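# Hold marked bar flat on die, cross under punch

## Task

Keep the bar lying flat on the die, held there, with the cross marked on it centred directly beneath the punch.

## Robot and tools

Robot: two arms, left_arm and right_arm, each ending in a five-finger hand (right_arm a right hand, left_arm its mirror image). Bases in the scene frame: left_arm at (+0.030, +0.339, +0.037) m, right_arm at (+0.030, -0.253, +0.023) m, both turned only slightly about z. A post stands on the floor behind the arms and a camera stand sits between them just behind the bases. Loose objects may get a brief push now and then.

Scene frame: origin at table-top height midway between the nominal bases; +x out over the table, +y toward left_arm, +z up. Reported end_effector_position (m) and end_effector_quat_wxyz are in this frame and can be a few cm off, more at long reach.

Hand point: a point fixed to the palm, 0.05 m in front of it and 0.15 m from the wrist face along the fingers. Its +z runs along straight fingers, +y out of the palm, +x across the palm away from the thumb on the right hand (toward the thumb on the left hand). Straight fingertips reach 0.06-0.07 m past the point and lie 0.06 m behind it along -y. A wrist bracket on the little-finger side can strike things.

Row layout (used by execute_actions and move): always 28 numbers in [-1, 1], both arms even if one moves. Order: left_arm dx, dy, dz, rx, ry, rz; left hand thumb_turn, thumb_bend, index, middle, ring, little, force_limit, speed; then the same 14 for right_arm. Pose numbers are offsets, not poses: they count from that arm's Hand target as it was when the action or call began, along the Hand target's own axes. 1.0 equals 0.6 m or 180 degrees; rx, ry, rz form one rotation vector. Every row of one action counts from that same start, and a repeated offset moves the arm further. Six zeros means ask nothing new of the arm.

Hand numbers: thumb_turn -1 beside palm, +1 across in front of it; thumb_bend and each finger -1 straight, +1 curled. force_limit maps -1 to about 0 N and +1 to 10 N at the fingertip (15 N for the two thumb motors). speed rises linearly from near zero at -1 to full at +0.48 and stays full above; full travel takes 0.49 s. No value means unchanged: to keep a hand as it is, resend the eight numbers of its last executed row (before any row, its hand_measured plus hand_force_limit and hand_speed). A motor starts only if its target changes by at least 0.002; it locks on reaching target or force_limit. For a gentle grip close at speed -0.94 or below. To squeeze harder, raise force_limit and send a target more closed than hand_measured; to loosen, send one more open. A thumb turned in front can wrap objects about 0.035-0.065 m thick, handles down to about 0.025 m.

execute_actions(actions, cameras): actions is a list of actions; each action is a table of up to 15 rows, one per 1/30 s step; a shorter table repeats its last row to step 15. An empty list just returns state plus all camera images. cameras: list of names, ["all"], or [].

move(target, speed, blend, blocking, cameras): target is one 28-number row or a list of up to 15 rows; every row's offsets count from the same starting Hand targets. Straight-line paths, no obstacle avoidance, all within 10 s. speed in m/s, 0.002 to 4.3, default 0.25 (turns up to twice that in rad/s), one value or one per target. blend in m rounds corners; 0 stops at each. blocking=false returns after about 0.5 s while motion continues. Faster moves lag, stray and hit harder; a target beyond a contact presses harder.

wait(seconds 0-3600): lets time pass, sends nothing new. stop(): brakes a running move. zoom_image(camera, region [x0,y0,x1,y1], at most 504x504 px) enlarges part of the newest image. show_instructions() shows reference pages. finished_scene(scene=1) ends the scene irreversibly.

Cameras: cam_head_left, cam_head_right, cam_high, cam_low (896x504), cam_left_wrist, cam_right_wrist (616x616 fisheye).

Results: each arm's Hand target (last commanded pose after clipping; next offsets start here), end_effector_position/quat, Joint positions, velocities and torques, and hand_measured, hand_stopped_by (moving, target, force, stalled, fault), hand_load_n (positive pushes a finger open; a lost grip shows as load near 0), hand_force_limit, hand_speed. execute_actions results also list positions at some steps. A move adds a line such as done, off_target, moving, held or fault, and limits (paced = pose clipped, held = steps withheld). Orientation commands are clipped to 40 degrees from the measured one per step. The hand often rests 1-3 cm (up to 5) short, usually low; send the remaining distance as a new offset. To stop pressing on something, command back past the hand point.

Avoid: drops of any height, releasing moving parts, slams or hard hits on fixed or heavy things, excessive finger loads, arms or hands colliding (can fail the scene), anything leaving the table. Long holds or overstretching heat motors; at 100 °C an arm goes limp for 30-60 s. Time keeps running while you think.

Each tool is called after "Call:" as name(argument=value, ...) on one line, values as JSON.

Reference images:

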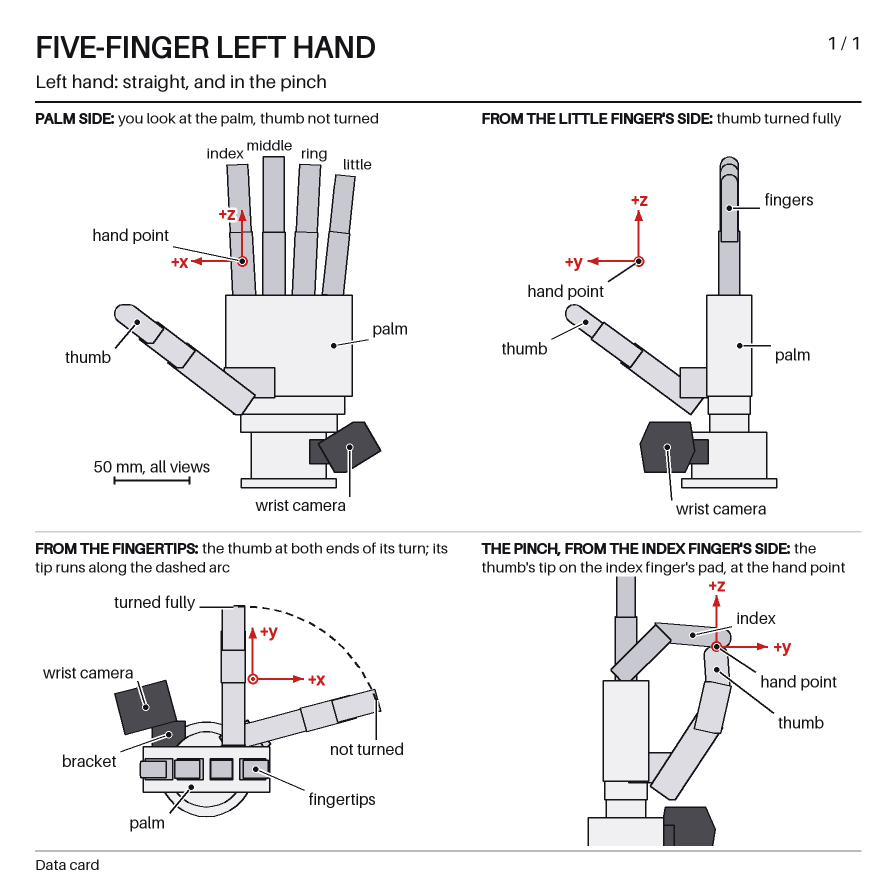

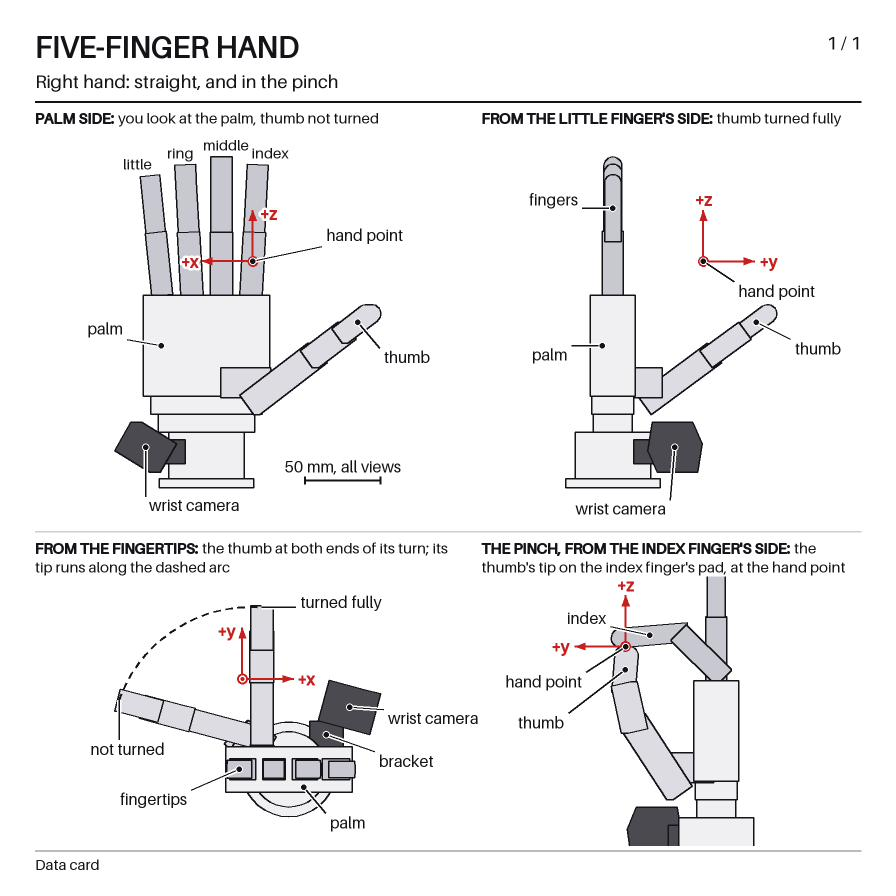

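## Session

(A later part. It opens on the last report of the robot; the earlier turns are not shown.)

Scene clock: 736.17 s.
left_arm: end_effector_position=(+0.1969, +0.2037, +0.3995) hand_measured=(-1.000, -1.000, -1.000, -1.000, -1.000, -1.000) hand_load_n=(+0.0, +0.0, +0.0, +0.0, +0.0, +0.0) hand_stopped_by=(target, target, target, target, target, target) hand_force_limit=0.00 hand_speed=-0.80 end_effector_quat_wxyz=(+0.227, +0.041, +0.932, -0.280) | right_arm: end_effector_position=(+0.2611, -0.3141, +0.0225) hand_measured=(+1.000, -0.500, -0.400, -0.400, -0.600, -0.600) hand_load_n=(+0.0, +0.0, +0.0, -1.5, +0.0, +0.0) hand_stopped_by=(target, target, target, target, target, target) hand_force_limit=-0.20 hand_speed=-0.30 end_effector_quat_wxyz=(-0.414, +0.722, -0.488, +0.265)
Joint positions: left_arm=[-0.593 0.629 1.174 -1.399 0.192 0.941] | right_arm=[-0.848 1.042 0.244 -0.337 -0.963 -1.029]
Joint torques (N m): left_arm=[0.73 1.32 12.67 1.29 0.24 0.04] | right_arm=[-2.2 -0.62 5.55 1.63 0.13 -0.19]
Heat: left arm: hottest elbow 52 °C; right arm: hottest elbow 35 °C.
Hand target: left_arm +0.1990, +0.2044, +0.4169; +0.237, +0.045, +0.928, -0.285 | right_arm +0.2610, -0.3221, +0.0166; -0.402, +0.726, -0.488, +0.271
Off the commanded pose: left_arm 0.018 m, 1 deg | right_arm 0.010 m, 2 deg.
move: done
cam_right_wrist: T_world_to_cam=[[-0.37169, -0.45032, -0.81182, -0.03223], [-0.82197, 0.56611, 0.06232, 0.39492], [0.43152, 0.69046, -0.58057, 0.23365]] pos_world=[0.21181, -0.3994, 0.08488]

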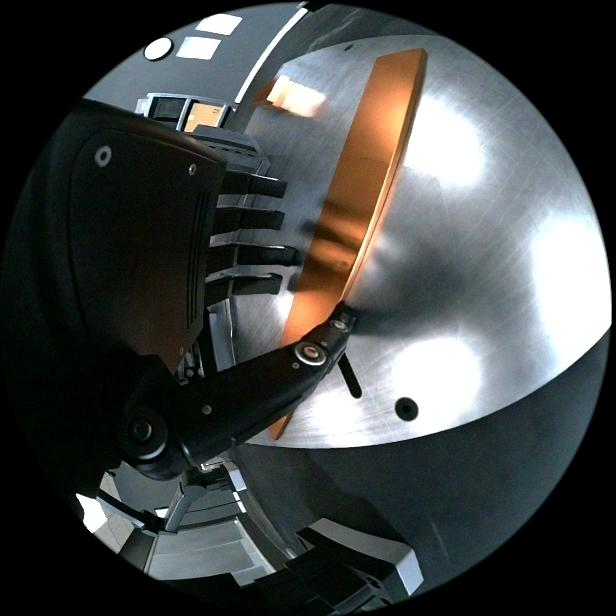

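Call:
move(target=[0, 0, 0, 0, 0, 0, -1, -1, -1, -1, -1, -1, 0, -0.8, 0, 0, 0, 0, 0, 0, 1, -0.5, 0.1, 0.1, -0.6, -0.6, -0.2, -0.92], cameras=["cam_right_wrist", "cam_low", "cam_high"])

Call:
zoom_image(camera="cam_right_wrist", region=[240, 220, 400, 380])

Scene clock: 749.30 s.
left_arm: end_effector_position=(+0.1969, +0.2037, +0.3995) hand_measured=(-1.000, -1.000, -1.000, -1.000, -1.000, -1.000) hand_load_n=(+0.0, +0.0, +0.0, +0.0, +0.0, +0.0) hand_stopped_by=(target, target, target, target, target, target) hand_force_limit=0.00 hand_speed=-0.80 end_effector_quat_wxyz=(+0.227, +0.041, +0.932, -0.280) | right_arm: end_effector_position=(+0.2618, -0.3141, +0.0226) hand_measured=(+1.000, -0.500, -0.096, -0.358, -0.600, -0.600) hand_load_n=(+0.0, +0.5, +2.0, +1.0, +0.0, +0.0) hand_stopped_by=(target, target, force, force, target, target) hand_force_limit=-0.20 hand_speed=-0.92 end_effector_quat_wxyz=(-0.415, +0.721, -0.487, +0.265)
Joint positions: left_arm=[-0.593 0.629 1.174 -1.399 0.192 0.941] | right_arm=[-0.848 1.045 0.244 -0.332 -0.966 -1.029]
Joint torques (N m): left_arm=[0.73 1.32 12.67 1.31 0.24 0.04] | right_arm=[-2.61 0.09 5.85 1.57 0.24 -0.19]
Heat: left arm: hottest elbow 52 °C; right arm: hottest elbow 35 °C.
Hand target: left_arm +0.1990, +0.2044, +0.4169; +0.237, +0.045, +0.928, -0.285 | right_arm +0.2610, -0.3221, +0.0166; -0.402, +0.726, -0.488, +0.271
Off the commanded pose: left_arm 0.018 m, 1 deg | right_arm 0.010 m, 2 deg.
move: done
cam_right_wrist: T_world_to_cam=[[-0.36804, -0.45007, -0.81363, -0.03265], [-0.82307, 0.56477, 0.0599, 0.39538], [0.43255, 0.69172, -0.5783, 0.23349]] pos_world=[0.21241, -0.3995, 0.08478]
Images, in order (width x height): cam_high 896x504, cam_low 896x504, cam_right_wrist 616x616.

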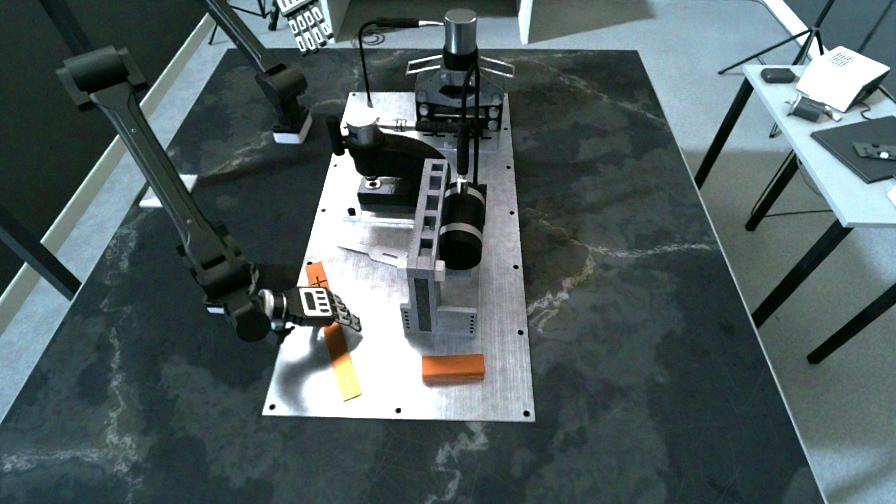

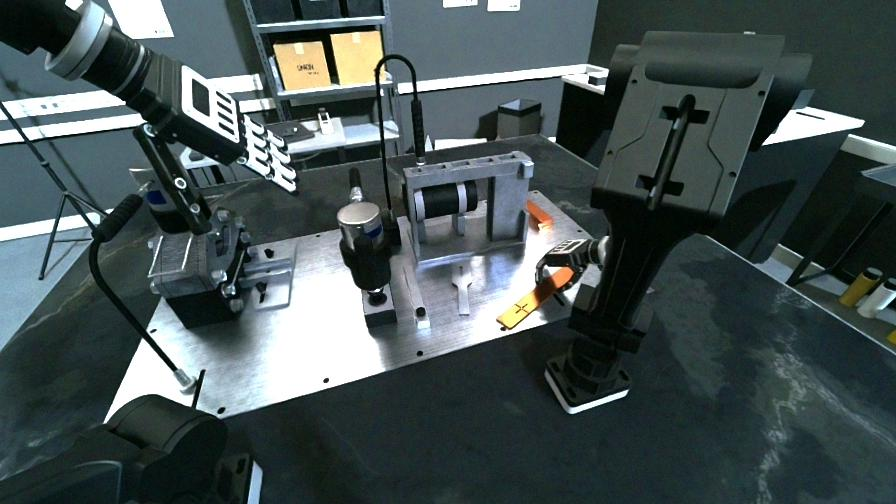

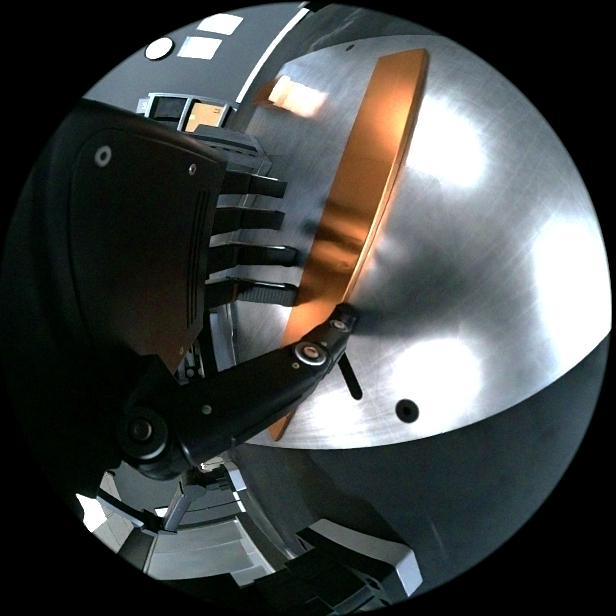

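Scaled by 3.150 from the camera's image (finer frame: 880x880).

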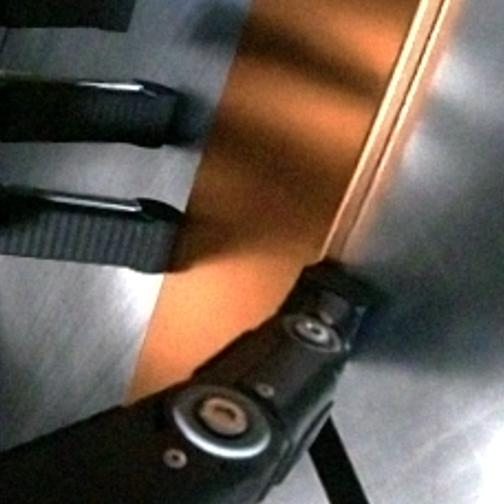

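Call:
move(target=[0, 0, 0, 0, 0, 0, -1, -1, -1, -1, -1, -1, 0, -0.8, 0, 0, 0, 0, 0, 0, 1, -0.5, -0.3, -0.8, -0.4, -0.7, -0.2, -0.5], cameras=["cam_right_wrist"])

Call:
zoom_image(camera="cam_right_wrist", region=[240, 200, 400, 360])

Scene clock: 795.63 s.
left_arm: end_effector_position=(+0.1969, +0.2037, +0.3995) hand_measured=(-1.000, -1.000, -1.000, -1.000, -1.000, -1.000) hand_load_n=(-0.5, +0.0, -0.5, +0.0, +0.0, +0.0) hand_stopped_by=(target, target, target, target, target, target) hand_force_limit=0.00 hand_speed=-0.80 end_effector_quat_wxyz=(+0.227, +0.041, +0.932, -0.280) | right_arm: end_effector_position=(+0.2608, -0.3160, +0.0205) hand_measured=(+1.000, -0.500, -0.300, -0.800, -0.400, -0.700) hand_load_n=(+0.5, +0.0, -1.0, +0.0, +0.0, +0.0) hand_stopped_by=(target, target, target, target, target, target) hand_force_limit=-0.20 hand_speed=-0.50 end_effector_quat_wxyz=(-0.409, +0.723, -0.490, +0.265)
Joint positions: left_arm=[-0.593 0.629 1.174 -1.399 0.192 0.941] | right_arm=[-0.848 1.048 0.244 -0.33 -0.953 -1.031]
Joint torques (N m): left_arm=[0.73 1.32 12.68 1.28 0.24 0.04] | right_arm=[-2.61 -1.03 5.76 1.5 -0.26 -0.23]
Heat: left arm: hottest elbow 52 °C; right arm: hottest elbow 35 °C.
Hand target: left_arm +0.1990, +0.2044, +0.4169; +0.237, +0.045, +0.928, -0.285 | right_arm +0.2609, -0.3221, +0.0166; -0.402, +0.726, -0.488, +0.271
Off the commanded pose: left_arm 0.018 m, 1 deg | right_arm 0.007 m, 1 deg.
move: done
cam_right_wrist: T_world_to_cam=[[-0.3782, -0.45417, -0.80665, -0.03442], [-0.81942, 0.56968, 0.06343, 0.39627], [0.43072, 0.68498, -0.58761, 0.23259]] pos_world=[0.21151, -0.4007, 0.08377]

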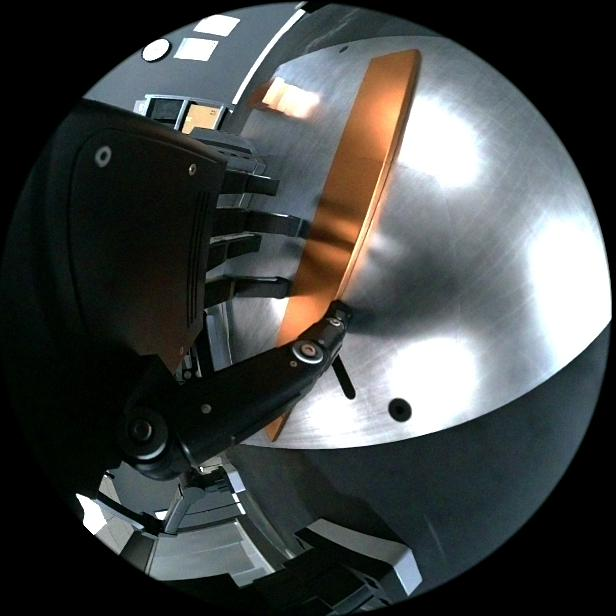

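Scaled by 3.150 from the camera's image (finer frame: 880x880).

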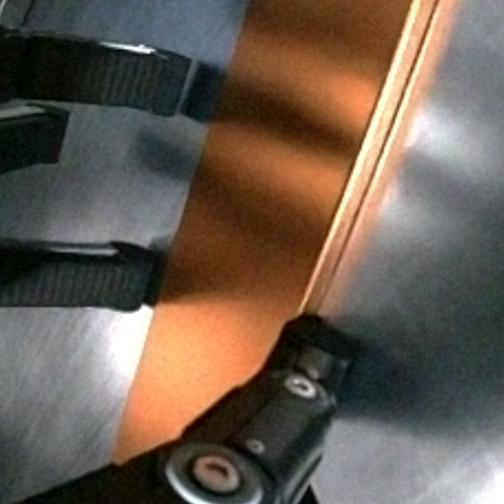

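Call:
move(target=[0, 0, 0, 0, 0, 0, -1, -1, -1, -1, -1, -1, 0, -0.8, 0, 0, 0, 0, 0, 0, 1, -0.5, 0.1, -0.8, 0.1, -0.7, -0.2, -0.92], cameras=["cam_right_wrist"])

Call:
zoom_image(camera="cam_right_wrist", region=[240, 200, 400, 360])

Scene clock: 806.57 s.
left_arm: end_effector_position=(+0.1969, +0.2037, +0.3995) hand_measured=(-1.000, -1.000, -1.000, -1.000, -1.000, -1.000) hand_load_n=(+0.0, +0.0, +0.0, +0.0, +0.0, +0.0) hand_stopped_by=(target, target, target, target, target, target) hand_force_limit=0.00 hand_speed=-0.80 end_effector_quat_wxyz=(+0.227, +0.041, +0.932, -0.280) | right_arm: end_effector_position=(+0.2617, -0.3164, +0.0211) hand_measured=(+1.000, -0.500, -0.122, -0.800, -0.124, -0.700) hand_load_n=(+0.5, +0.0, +0.5, +0.0, +3.5, +0.0) hand_stopped_by=(target, target, force, target, force, target) hand_force_limit=-0.20 hand_speed=-0.92 end_effector_quat_wxyz=(-0.410, +0.723, -0.488, +0.267)
Joint positions: left_arm=[-0.593 0.629 1.174 -1.399 0.192 0.941] | right_arm=[-0.848 1.048 0.244 -0.325 -0.957 -1.031]
Joint torques (N m): left_arm=[0.73 1.26 12.67 1.29 0.25 0.04] | right_arm=[-2.96 -0.26 5.91 1.22 -0.16 -0.18]
Heat: left arm: hottest elbow 52 °C; right arm: hottest elbow 35 °C.
Hand target: left_arm +0.1990, +0.2044, +0.4169; +0.237, +0.045, +0.928, -0.285 | right_arm +0.2610, -0.3221, +0.0166; -0.402, +0.726, -0.488, +0.271
Off the commanded pose: left_arm 0.018 m, 1 deg | right_arm 0.007 m, 1 deg.
move: done
cam_right_wrist: T_world_to_cam=[[-0.37332, -0.45627, -0.80775, -0.03571], [-0.82049, 0.56871, 0.05796, 0.39734], [0.43293, 0.68438, -0.58668, 0.23208]] pos_world=[0.21221, -0.4011, 0.08428]

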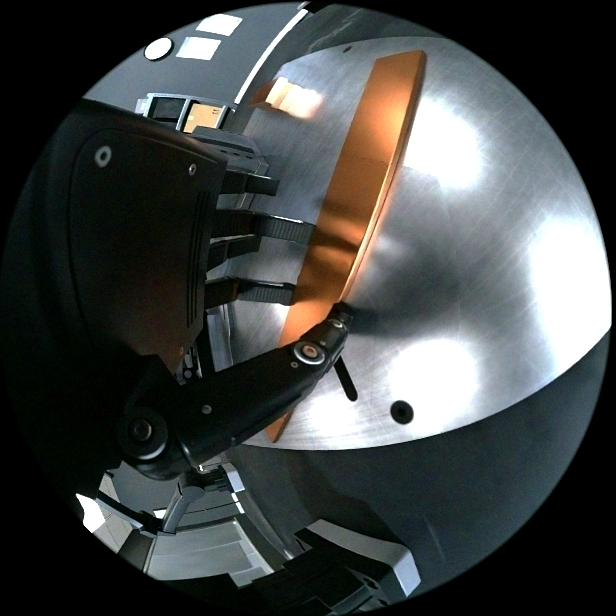

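Scaled by 3.150 from the camera's image (finer frame: 880x880).

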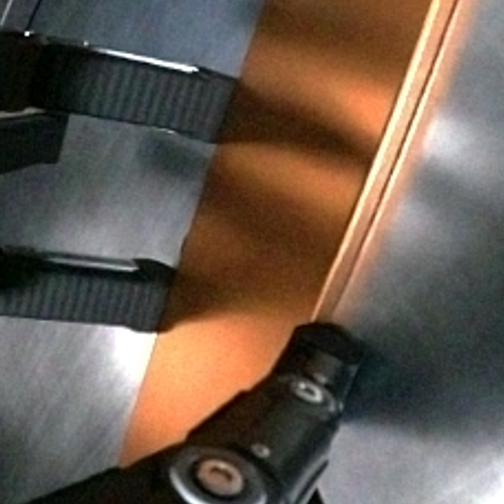

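Call:
move(target=[0, 0, 0, 0, 0, 0, -1, -1, -1, -1, -1, -1, 0, -0.8, 0, 0, 0, 0, 0, 0, 1, -0.2, 0.1, -0.8, 0.1, -0.7, -0.1, -0.94], cameras=["cam_right_wrist"])

Call:
zoom_image(camera="cam_right_wrist", region=[240, 200, 400, 360])

Scene clock: 818.57 s.
left_arm: end_effector_position=(+0.1969, +0.2037, +0.3995) hand_measured=(-1.000, -1.000, -1.000, -1.000, -1.000, -1.000) hand_load_n=(+0.0, +0.0, +0.0, +0.0, +0.0, +0.0) hand_stopped_by=(target, target, target, target, target, target) hand_force_limit=0.00 hand_speed=-0.80 end_effector_quat_wxyz=(+0.227, +0.041, +0.932, -0.280) | right_arm: end_effector_position=(+0.2617, -0.3165, +0.0210) hand_measured=(+1.000, -0.442, -0.122, -0.800, -0.124, -0.700) hand_load_n=(+0.5, +6.5, +2.0, +0.0, +4.5, +0.0) hand_stopped_by=(target, force, force, target, force, target) hand_force_limit=-0.10 hand_speed=-0.94 end_effector_quat_wxyz=(-0.410, +0.723, -0.487, +0.267)
Joint positions: left_arm=[-0.593 0.629 1.174 -1.399 0.192 0.941] | right_arm=[-0.848 1.048 0.244 -0.325 -0.957 -1.032]
Joint torques (N m): left_arm=[0.73 1.32 12.67 1.29 0.25 0.04] | right_arm=[-2.61 -0.73 5.72 1.24 -0.2 -0.23]
Heat: left arm: hottest elbow 52 °C; right arm: hottest elbow 35 °C.
Hand target: left_arm +0.1990, +0.2044, +0.4169; +0.237, +0.045, +0.928, -0.285 | right_arm +0.2610, -0.3221, +0.0166; -0.402, +0.726, -0.488, +0.271
Off the commanded pose: left_arm 0.018 m, 1 deg | right_arm 0.007 m, 1 deg.
move: done
cam_right_wrist: T_world_to_cam=[[-0.37256, -0.4576, -0.80734, -0.0364], [-0.82095, 0.56817, 0.05681, 0.3974], [0.43271, 0.68395, -0.58734, 0.23196]] pos_world=[0.21231, -0.4011, 0.08428]

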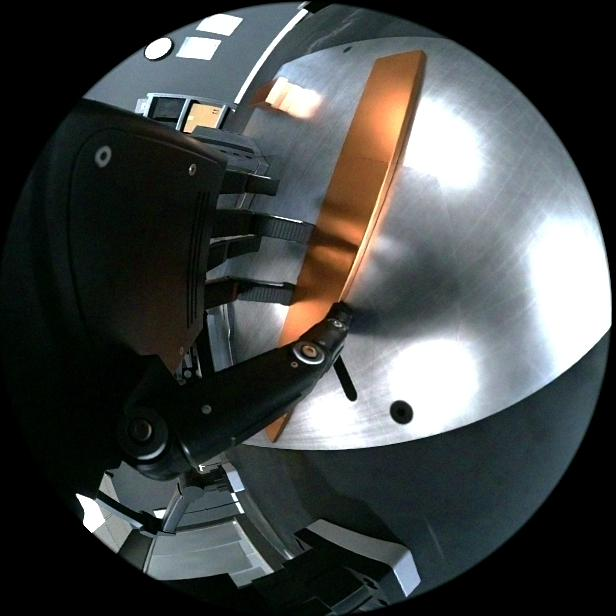

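Scaled by 3.150 from the camera's image (finer frame: 880x880).

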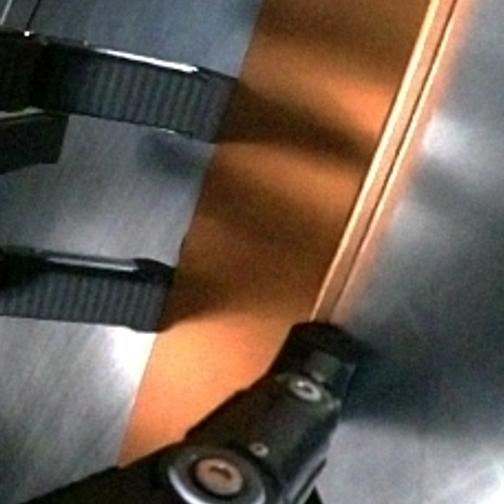

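Call:
move(target=[0, 0, 0, 0, 0, 0, -1, -1, -1, -1, -1, -1, 0, -0.8, 0, 0, 0, 0, 0, 0, 1, -0.1, 0.2, -0.8, 0.2, -0.7, 0.2, -0.95], cameras=["cam_right_wrist"])

Call:
zoom_image(camera="cam_right_wrist", region=[240, 200, 400, 360])

Scene clock: 830.03 s.
left_arm: end_effector_position=(+0.1969, +0.2037, +0.3995) hand_measured=(-1.000, -1.000, -1.000, -1.000, -1.000, -1.000) hand_load_n=(+0.0, +0.0, +0.0, +0.0, +0.0, +0.0) hand_stopped_by=(target, target, target, target, target, target) hand_force_limit=0.00 hand_speed=-0.80 end_effector_quat_wxyz=(+0.227, +0.041, +0.932, -0.280) | right_arm: end_effector_position=(+0.2617, -0.3165, +0.0210) hand_measured=(+1.000, -0.432, -0.110, -0.800, -0.122, -0.700) hand_load_n=(+1.0, +8.5, +7.0, +0.0, +6.0, +0.0) hand_stopped_by=(target, force, force, target, force, target) hand_force_limit=0.20 hand_speed=-0.95 end_effector_quat_wxyz=(-0.410, +0.723, -0.487, +0.267)
Joint positions: left_arm=[-0.593 0.629 1.174 -1.399 0.192 0.941] | right_arm=[-0.848 1.048 0.244 -0.325 -0.957 -1.032]
Joint torques (N m): left_arm=[0.73 1.32 12.67 1.29 0.25 0.04] | right_arm=[-2.08 -0.73 5.57 1.2 -0.1 -0.14]
Heat: left arm: hottest elbow 53 °C; right arm: hottest elbow 35 °C.
Hand target: left_arm +0.1990, +0.2044, +0.4169; +0.237, +0.045, +0.928, -0.285 | right_arm +0.2610, -0.3221, +0.0166; -0.402, +0.726, -0.488, +0.271
Off the commanded pose: left_arm 0.018 m, 1 deg | right_arm 0.007 m, 1 deg.
move: done
cam_right_wrist: T_world_to_cam=[[-0.37256, -0.4576, -0.80734, -0.0364], [-0.82095, 0.56817, 0.05681, 0.3974], [0.43271, 0.68395, -0.58734, 0.23196]] pos_world=[0.21231, -0.4011, 0.08428]

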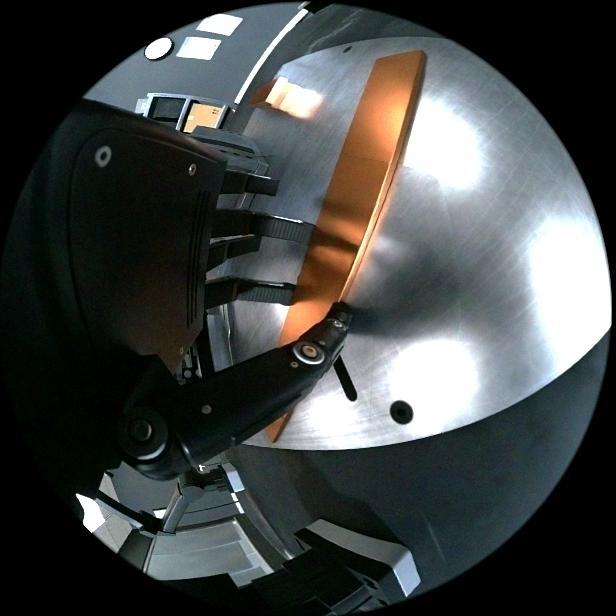

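Scaled by 3.150 from the camera's image (finer frame: 880x880).

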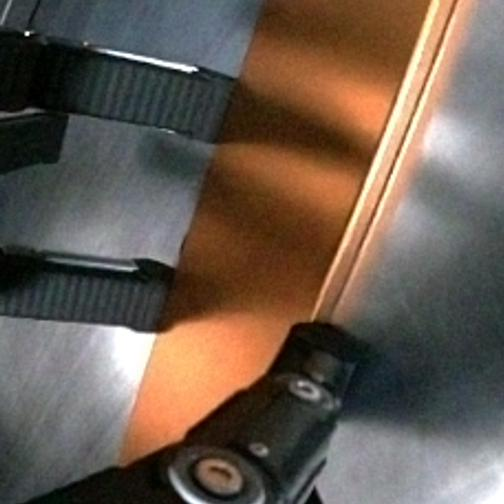

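Call:
move(target=[0, 0, 0, 0, 0, 0, -1, -1, -1, -1, -1, -1, 0, -0.8, 0, -0.0274, -0.0171, 0, 0, 0, 1, -0.1, 0.2, -0.8, 0.2, -0.7, 0.2, -0.95], speed=0.02, cameras=["cam_right_wrist", "cam_low", "cam_high"])

Call:
zoom_image(camera="cam_high", region=[270, 220, 420, 420])

Call:
zoom_image(camera="cam_low", region=[470, 200, 630, 340])

Scene clock: 846.13 s.
left_arm: end_effector_position=(+0.1969, +0.2037, +0.3995) hand_measured=(-1.000, -1.000, -1.000, -1.000, -1.000, -1.000) hand_load_n=(+0.0, +0.0, +0.0, +0.0, +0.0, +0.0) hand_stopped_by=(target, target, target, target, target, target) hand_force_limit=0.00 hand_speed=-0.80 end_effector_quat_wxyz=(+0.227, +0.041, +0.932, -0.280) | right_arm: end_effector_position=(+0.2544, -0.3096, +0.0265) hand_measured=(+1.000, -0.430, -0.110, -0.800, -0.122, -0.700) hand_load_n=(+0.0, +0.0, +0.0, +0.0, +1.0, +0.0) hand_stopped_by=(target, force, force, target, force, target) hand_force_limit=0.20 hand_speed=-0.95 end_effector_quat_wxyz=(-0.409, +0.723, -0.493, +0.257)
Joint positions: left_arm=[-0.593 0.629 1.174 -1.399 0.192 0.941] | right_arm=[-0.848 0.992 0.244 -0.407 -0.949 -1.037]
Joint torques (N m): left_arm=[0.73 1.32 12.67 1.29 0.25 0.04] | right_arm=[-2.2 -1.2 8.1 0.24 -0.39 -0.04]
Heat: left arm: hottest elbow 53 °C; right arm: hottest elbow 35 °C.
Hand target: left_arm +0.1990, +0.2044, +0.4169; +0.237, +0.045, +0.928, -0.285 | right_arm +0.2609, -0.3221, +0.0360; -0.402, +0.726, -0.488, +0.271
Off the commanded pose: left_arm 0.018 m, 1 deg | right_arm 0.017 m, 2 deg.
move: off_target (right_arm)
cam_right_wrist: T_world_to_cam=[[-0.38885, -0.44768, -0.80522, -0.0244], [-0.81917, 0.56797, 0.07982, 0.38607], [0.4216, 0.69065, -0.58759, 0.23848]] pos_world=[0.20622, -0.39491, 0.08966]
Images, in order (width x height): cam_high 896x504, cam_low 896x504, cam_right_wrist 616x616.

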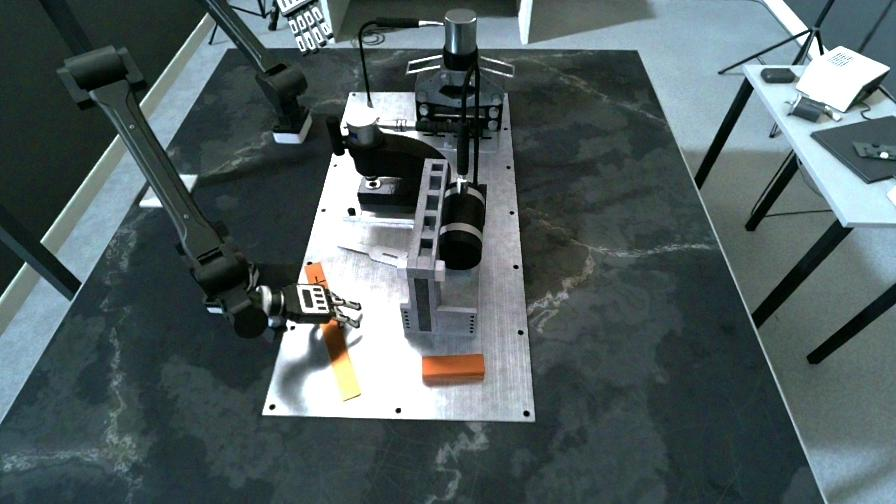

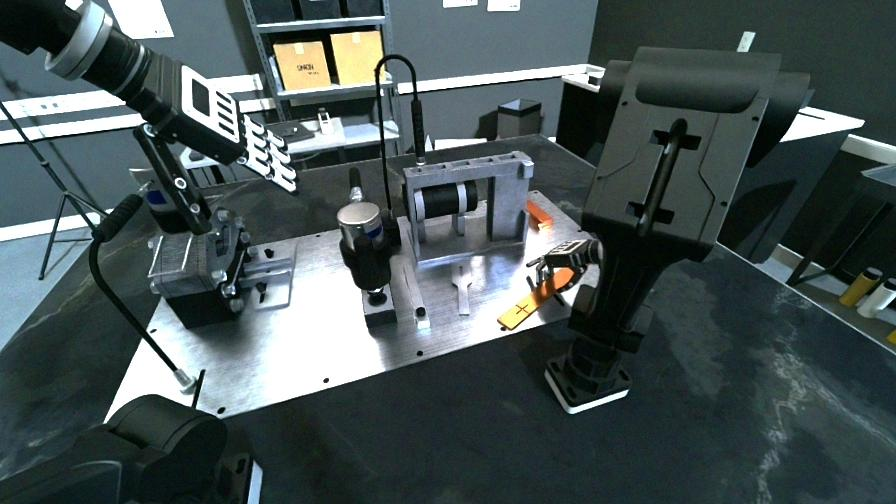

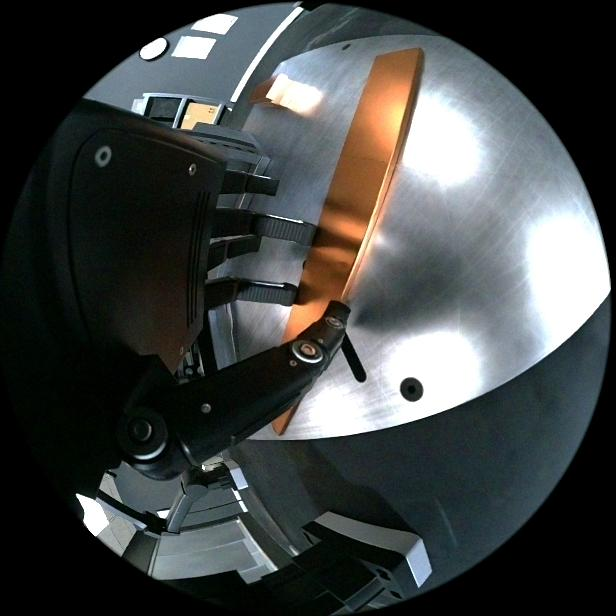

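Scaled by 2.520.

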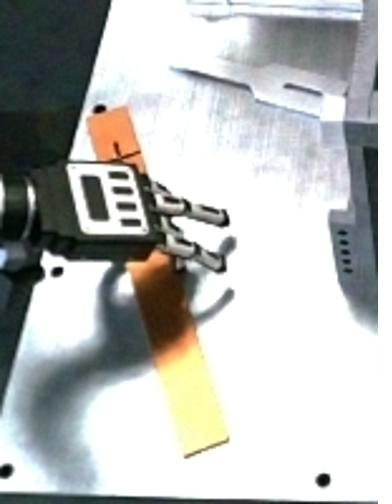

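Scaled by 3.150.

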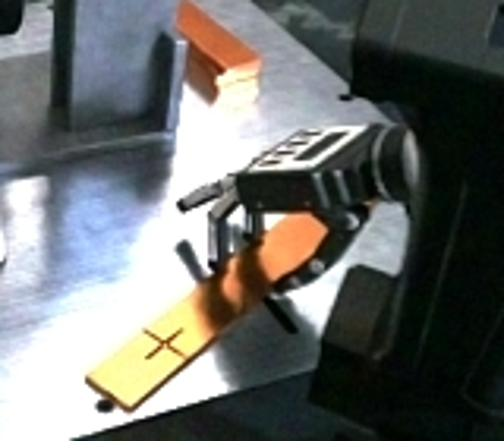

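Call:
zoom_image(camera="cam_right_wrist", region=[240, 200, 400, 360])

Scaled by 3.150 from the camera's image (finer frame: 880x880).

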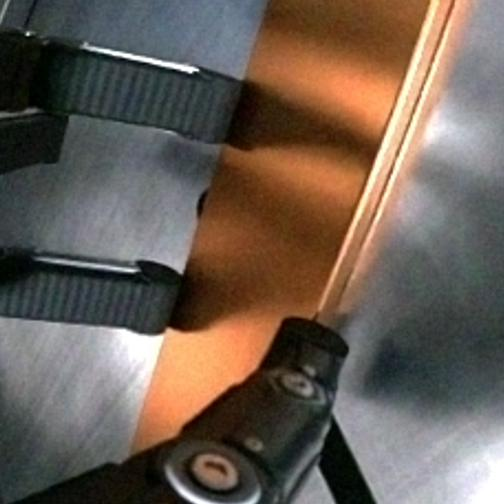

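Call:
move(target=[0, 0, 0, 0, 0, 0, -1, -1, -1, -1, -1, -1, 0, -0.8, 0, 0, 0, 0, 0, 0, 1, -0.56, -0.35, -0.9, -0.35, -0.8, 0.2, -0.7], speed=0.02)

Call:
move(target=[0, 0, 0, 0, 0, 0, -1, -1, -1, -1, -1, -1, 0, -0.8, 0.0028, 0.0363, 0.0238, 0, 0, 0, 1, -0.56, -0.35, -0.9, -0.35, -0.8, 0.2, -0.7], speed=0.04, cameras=["cam_right_wrist"])

Call:
zoom_image(camera="cam_right_wrist", region=[240, 200, 400, 360])

Scene clock: 967.60 s.
left_arm: end_effector_position=(+0.1969, +0.2037, +0.3995) hand_measured=(-1.000, -1.000, -1.000, -1.000, -1.000, -1.000) hand_load_n=(-0.5, +0.0, +0.0, +0.0, +0.0, +0.0) hand_stopped_by=(target, target, target, target, target, target) hand_force_limit=0.00 hand_speed=-0.80 end_effector_quat_wxyz=(+0.227, +0.041, +0.932, -0.280) | right_arm: end_effector_position=(+0.2534, -0.3091, +0.0259) hand_measured=(+1.000, -0.560, -0.350, -0.900, -0.350, -0.800) hand_load_n=(-0.5, +0.0, +0.0, +0.0, +0.0, +0.0) hand_stopped_by=(target, target, target, target, target, target) hand_force_limit=0.20 hand_speed=-0.70 end_effector_quat_wxyz=(-0.408, +0.723, -0.495, +0.255)
Joint positions: left_arm=[-0.593 0.629 1.174 -1.399 0.192 0.941] | right_arm=[-0.848 0.992 0.244 -0.412 -0.946 -1.037]
Joint torques (N m): left_arm=[0.73 1.26 12.67 1.29 0.25 0.04] | right_arm=[-3.02 -2.2 8.16 0.4 -0.51 -0.09]
Heat: left arm: hottest elbow 54 °C; right arm: hottest elbow 38 °C.
Hand target: left_arm +0.1990, +0.2044, +0.4169; +0.237, +0.045, +0.928, -0.285 | right_arm +0.2610, -0.3221, +0.0360; -0.402, +0.726, -0.488, +0.271
Off the commanded pose: left_arm 0.018 m, 1 deg | right_arm 0.018 m, 2 deg.
move: done

Scene clock: 968.83 s.
left_arm: end_effector_position=(+0.1969, +0.2037, +0.3995) hand_measured=(-1.000, -1.000, -1.000, -1.000, -1.000, -1.000) hand_load_n=(+0.0, +0.0, +0.0, +0.0, +0.0, +0.0) hand_stopped_by=(target, target, target, target, target, target) hand_force_limit=0.00 hand_speed=-0.80 end_effector_quat_wxyz=(+0.227, +0.041, +0.932, -0.280) | right_arm: end_effector_position=(+0.2629, -0.3171, +0.0205) hand_measured=(+1.000, -0.560, -0.350, -0.900, -0.350, -0.800) hand_load_n=(+4.0, -0.5, +0.0, +0.0, +0.0, +0.0) hand_stopped_by=(target, target, target, target, target, target) hand_force_limit=0.20 hand_speed=-0.70 end_effector_quat_wxyz=(-0.415, +0.717, -0.492, +0.266)
Joint positions: left_arm=[-0.593 0.629 1.174 -1.399 0.192 0.941] | right_arm=[-0.855 1.064 0.244 -0.308 -0.966 -1.018]
Joint torques (N m): left_arm=[0.73 1.32 12.67 1.29 0.25 0.04] | right_arm=[-1.67 -0.03 5.37 2.02 0.21 -0.31]
Heat: left arm: hottest elbow 54 °C; right arm: hottest elbow 38 °C.
Hand target: left_arm +0.1990, +0.2044, +0.4169; +0.237, +0.045, +0.928, -0.285 | right_arm +0.2621, -0.3234, +0.0100; -0.402, +0.726, -0.488, +0.271
Off the commanded pose: left_arm 0.018 m, 1 deg | right_arm 0.012 m, 2 deg.
move: off_target (right_arm)
cam_right_wrist: T_world_to_cam=[[-0.37442, -0.44108, -0.81564, -0.03073], [-0.81569, 0.57498, 0.0635, 0.39938], [0.44097, 0.68909, -0.57507, 0.23077]] pos_world=[0.21251, -0.40221, 0.08228]

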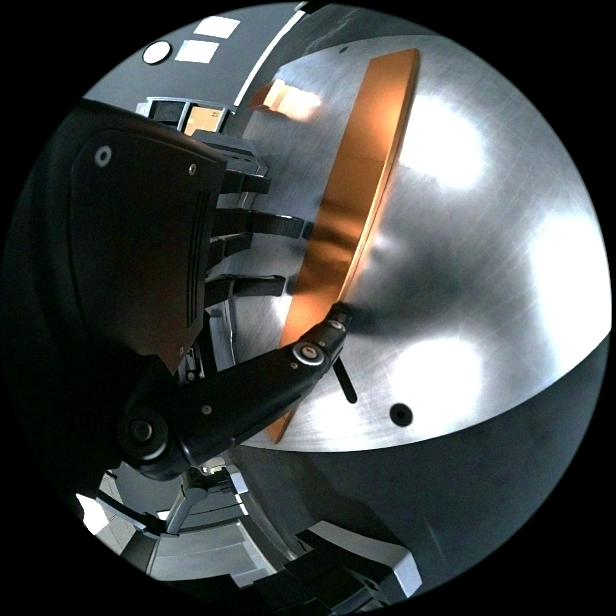

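Scaled by 3.150 from the camera's image (finer frame: 880x880).

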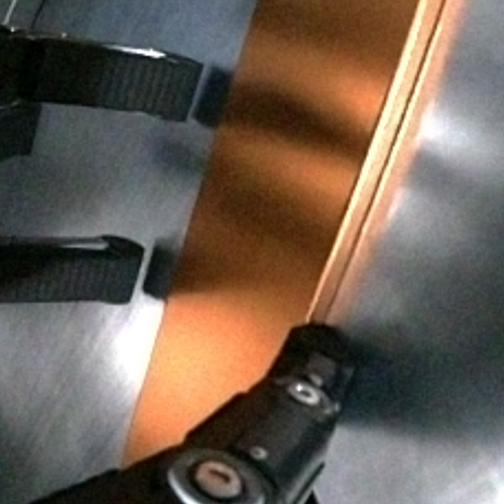

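Call:
move(target=[0, 0, 0, 0, 0, 0, -1, -1, -1, -1, -1, -1, 0, -0.8, 0, -0.0090, 0.0080, 0, 0, 0, 1, -0.56, -0.35, -0.9, -0.35, -0.8, 0.2, -0.7], speed=0.03, cameras=["cam_right_wrist"])

Call:
zoom_image(camera="cam_right_wrist", region=[240, 200, 400, 360])

Scene clock: 1016.83 s.
left_arm: end_effector_position=(+0.1969, +0.2037, +0.3995) hand_measured=(-1.000, -1.000, -1.000, -1.000, -1.000, -1.000) hand_load_n=(+0.0, +0.0, +0.0, +0.0, +0.0, -0.5) hand_stopped_by=(target, target, target, target, target, target) hand_force_limit=0.00 hand_speed=-0.80 end_effector_quat_wxyz=(+0.227, +0.041, +0.932, -0.280) | right_arm: end_effector_position=(+0.2676, -0.3196, +0.0209) hand_measured=(+1.000, -0.560, -0.350, -0.900, -0.350, -0.800) hand_load_n=(+3.5, +0.0, +0.0, +0.0, +0.0, +0.0) hand_stopped_by=(target, target, target, target, target, target) hand_force_limit=0.20 hand_speed=-0.70 end_effector_quat_wxyz=(-0.412, +0.714, -0.498, +0.269)
Joint positions: left_arm=[-0.593 0.629 1.174 -1.399 0.192 0.941] | right_arm=[-0.842 1.068 0.244 -0.269 -0.952 -0.974]
Joint torques (N m): left_arm=[0.73 1.32 12.68 1.29 0.24 0.04] | right_arm=[-0.5 0.15 5.53 2.21 0.24 -0.22]
Heat: left arm: hottest elbow 54 °C; right arm: hottest elbow 36 °C.
Hand target: left_arm +0.1990, +0.2044, +0.4169; +0.237, +0.045, +0.928, -0.285 | right_arm +0.2686, -0.3209, +0.0120; -0.402, +0.726, -0.488, +0.271
Off the commanded pose: left_arm 0.018 m, 1 deg | right_arm 0.009 m, 2 deg.
move: done
cam_right_wrist: T_world_to_cam=[[-0.3831, -0.4357, -0.81449, -0.02581], [-0.806, 0.58842, 0.06434, 0.40631], [0.45123, 0.68113, -0.57659, 0.22536]] pos_world=[0.2159, -0.40382, 0.08278]

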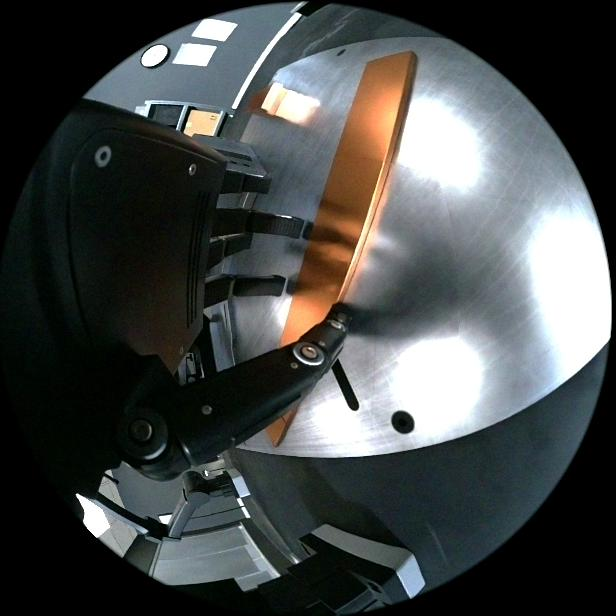

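Scaled by 3.150 from the camera's image (finer frame: 880x880).

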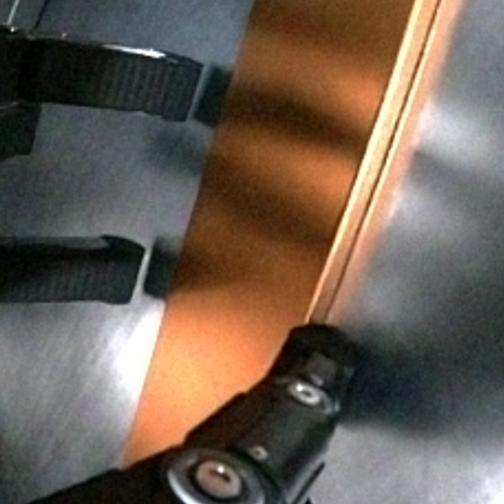

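Call:
move(target=[0, 0, 0, 0, 0, 0, -1, -1, -1, -1, -1, -1, 0, -0.8, 0, 0, 0, 0, 0, 0, 1, -0.56, 0.15, -0.9, 0.15, -0.8, 0.1, -0.93], cameras=["cam_right_wrist"])

Call:
zoom_image(camera="cam_right_wrist", region=[240, 200, 400, 360])

Scene clock: 1027.90 s.
left_arm: end_effector_position=(+0.1969, +0.2037, +0.3995) hand_measured=(-1.000, -1.000, -1.000, -1.000, -1.000, -1.000) hand_load_n=(+0.0, +0.0, +0.0, -0.5, +0.0, +0.0) hand_stopped_by=(target, target, target, target, target, target) hand_force_limit=0.00 hand_speed=-0.80 end_effector_quat_wxyz=(+0.227, +0.041, +0.932, -0.280) | right_arm: end_effector_position=(+0.2704, -0.3184, +0.0228) hand_measured=(+1.000, -0.560, -0.024, -0.900, -0.056, -0.800) hand_load_n=(+3.0, +0.0, +5.5, +0.0, +0.0, +0.0) hand_stopped_by=(target, target, force, target, force, target) hand_force_limit=0.10 hand_speed=-0.93 end_effector_quat_wxyz=(-0.416, +0.715, -0.491, +0.273)
Joint positions: left_arm=[-0.593 0.629 1.174 -1.399 0.192 0.941] | right_arm=[-0.835 1.068 0.244 -0.256 -0.961 -0.972]
Joint torques (N m): left_arm=[0.73 1.32 12.67 1.29 0.25 0.04] | right_arm=[-1.55 -0.26 5.42 1.4 0.6 -0.24]
Heat: left arm: hottest elbow 54 °C; right arm: hottest elbow 36 °C.
Hand target: left_arm +0.1990, +0.2044, +0.4169; +0.237, +0.045, +0.928, -0.285 | right_arm +0.2685, -0.3209, +0.0120; -0.402, +0.726, -0.488, +0.271
Off the commanded pose: left_arm 0.018 m, 1 deg | right_arm 0.011 m, 2 deg.
move: done
cam_right_wrist: T_world_to_cam=[[-0.3669, -0.44139, -0.81888, -0.02867], [-0.81308, 0.57985, 0.05176, 0.40723], [0.45198, 0.6848, -0.57163, 0.22522]] pos_world=[0.2188, -0.40302, 0.08418]

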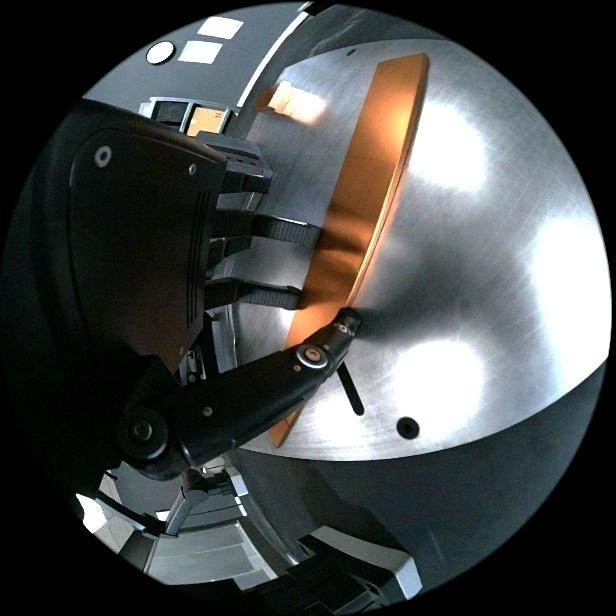

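Scaled by 3.150 from the camera's image (finer frame: 880x880).

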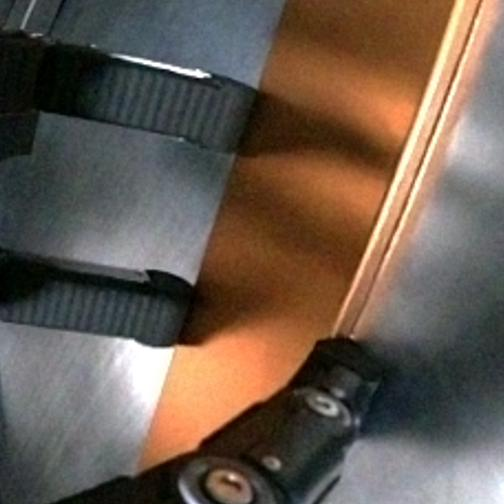

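Call:
zoom_image(camera="cam_right_wrist", region=[250, 380, 410, 500])

Call:
zoom_image(camera="cam_right_wrist", region=[360, 40, 480, 160])

Scaled by 3.150 from the camera's image (finer frame: 880x880).

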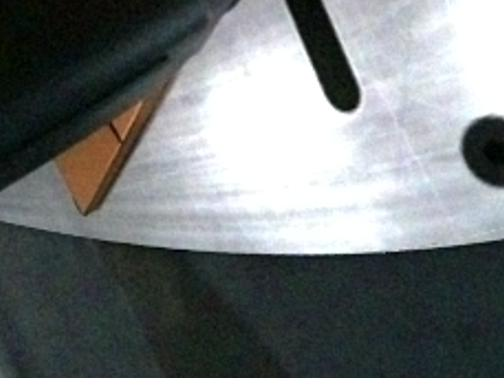

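Scaled by 4.200 from the camera's image (finer frame: 880x880).

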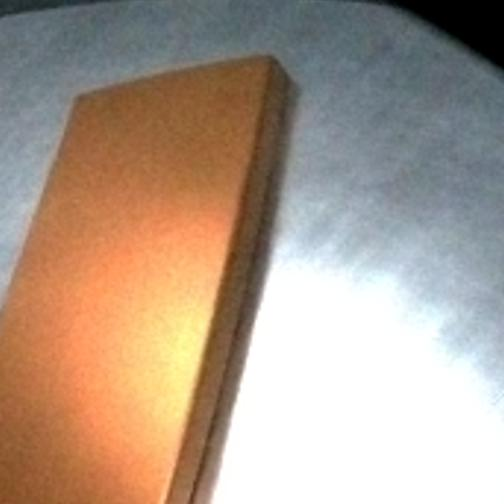

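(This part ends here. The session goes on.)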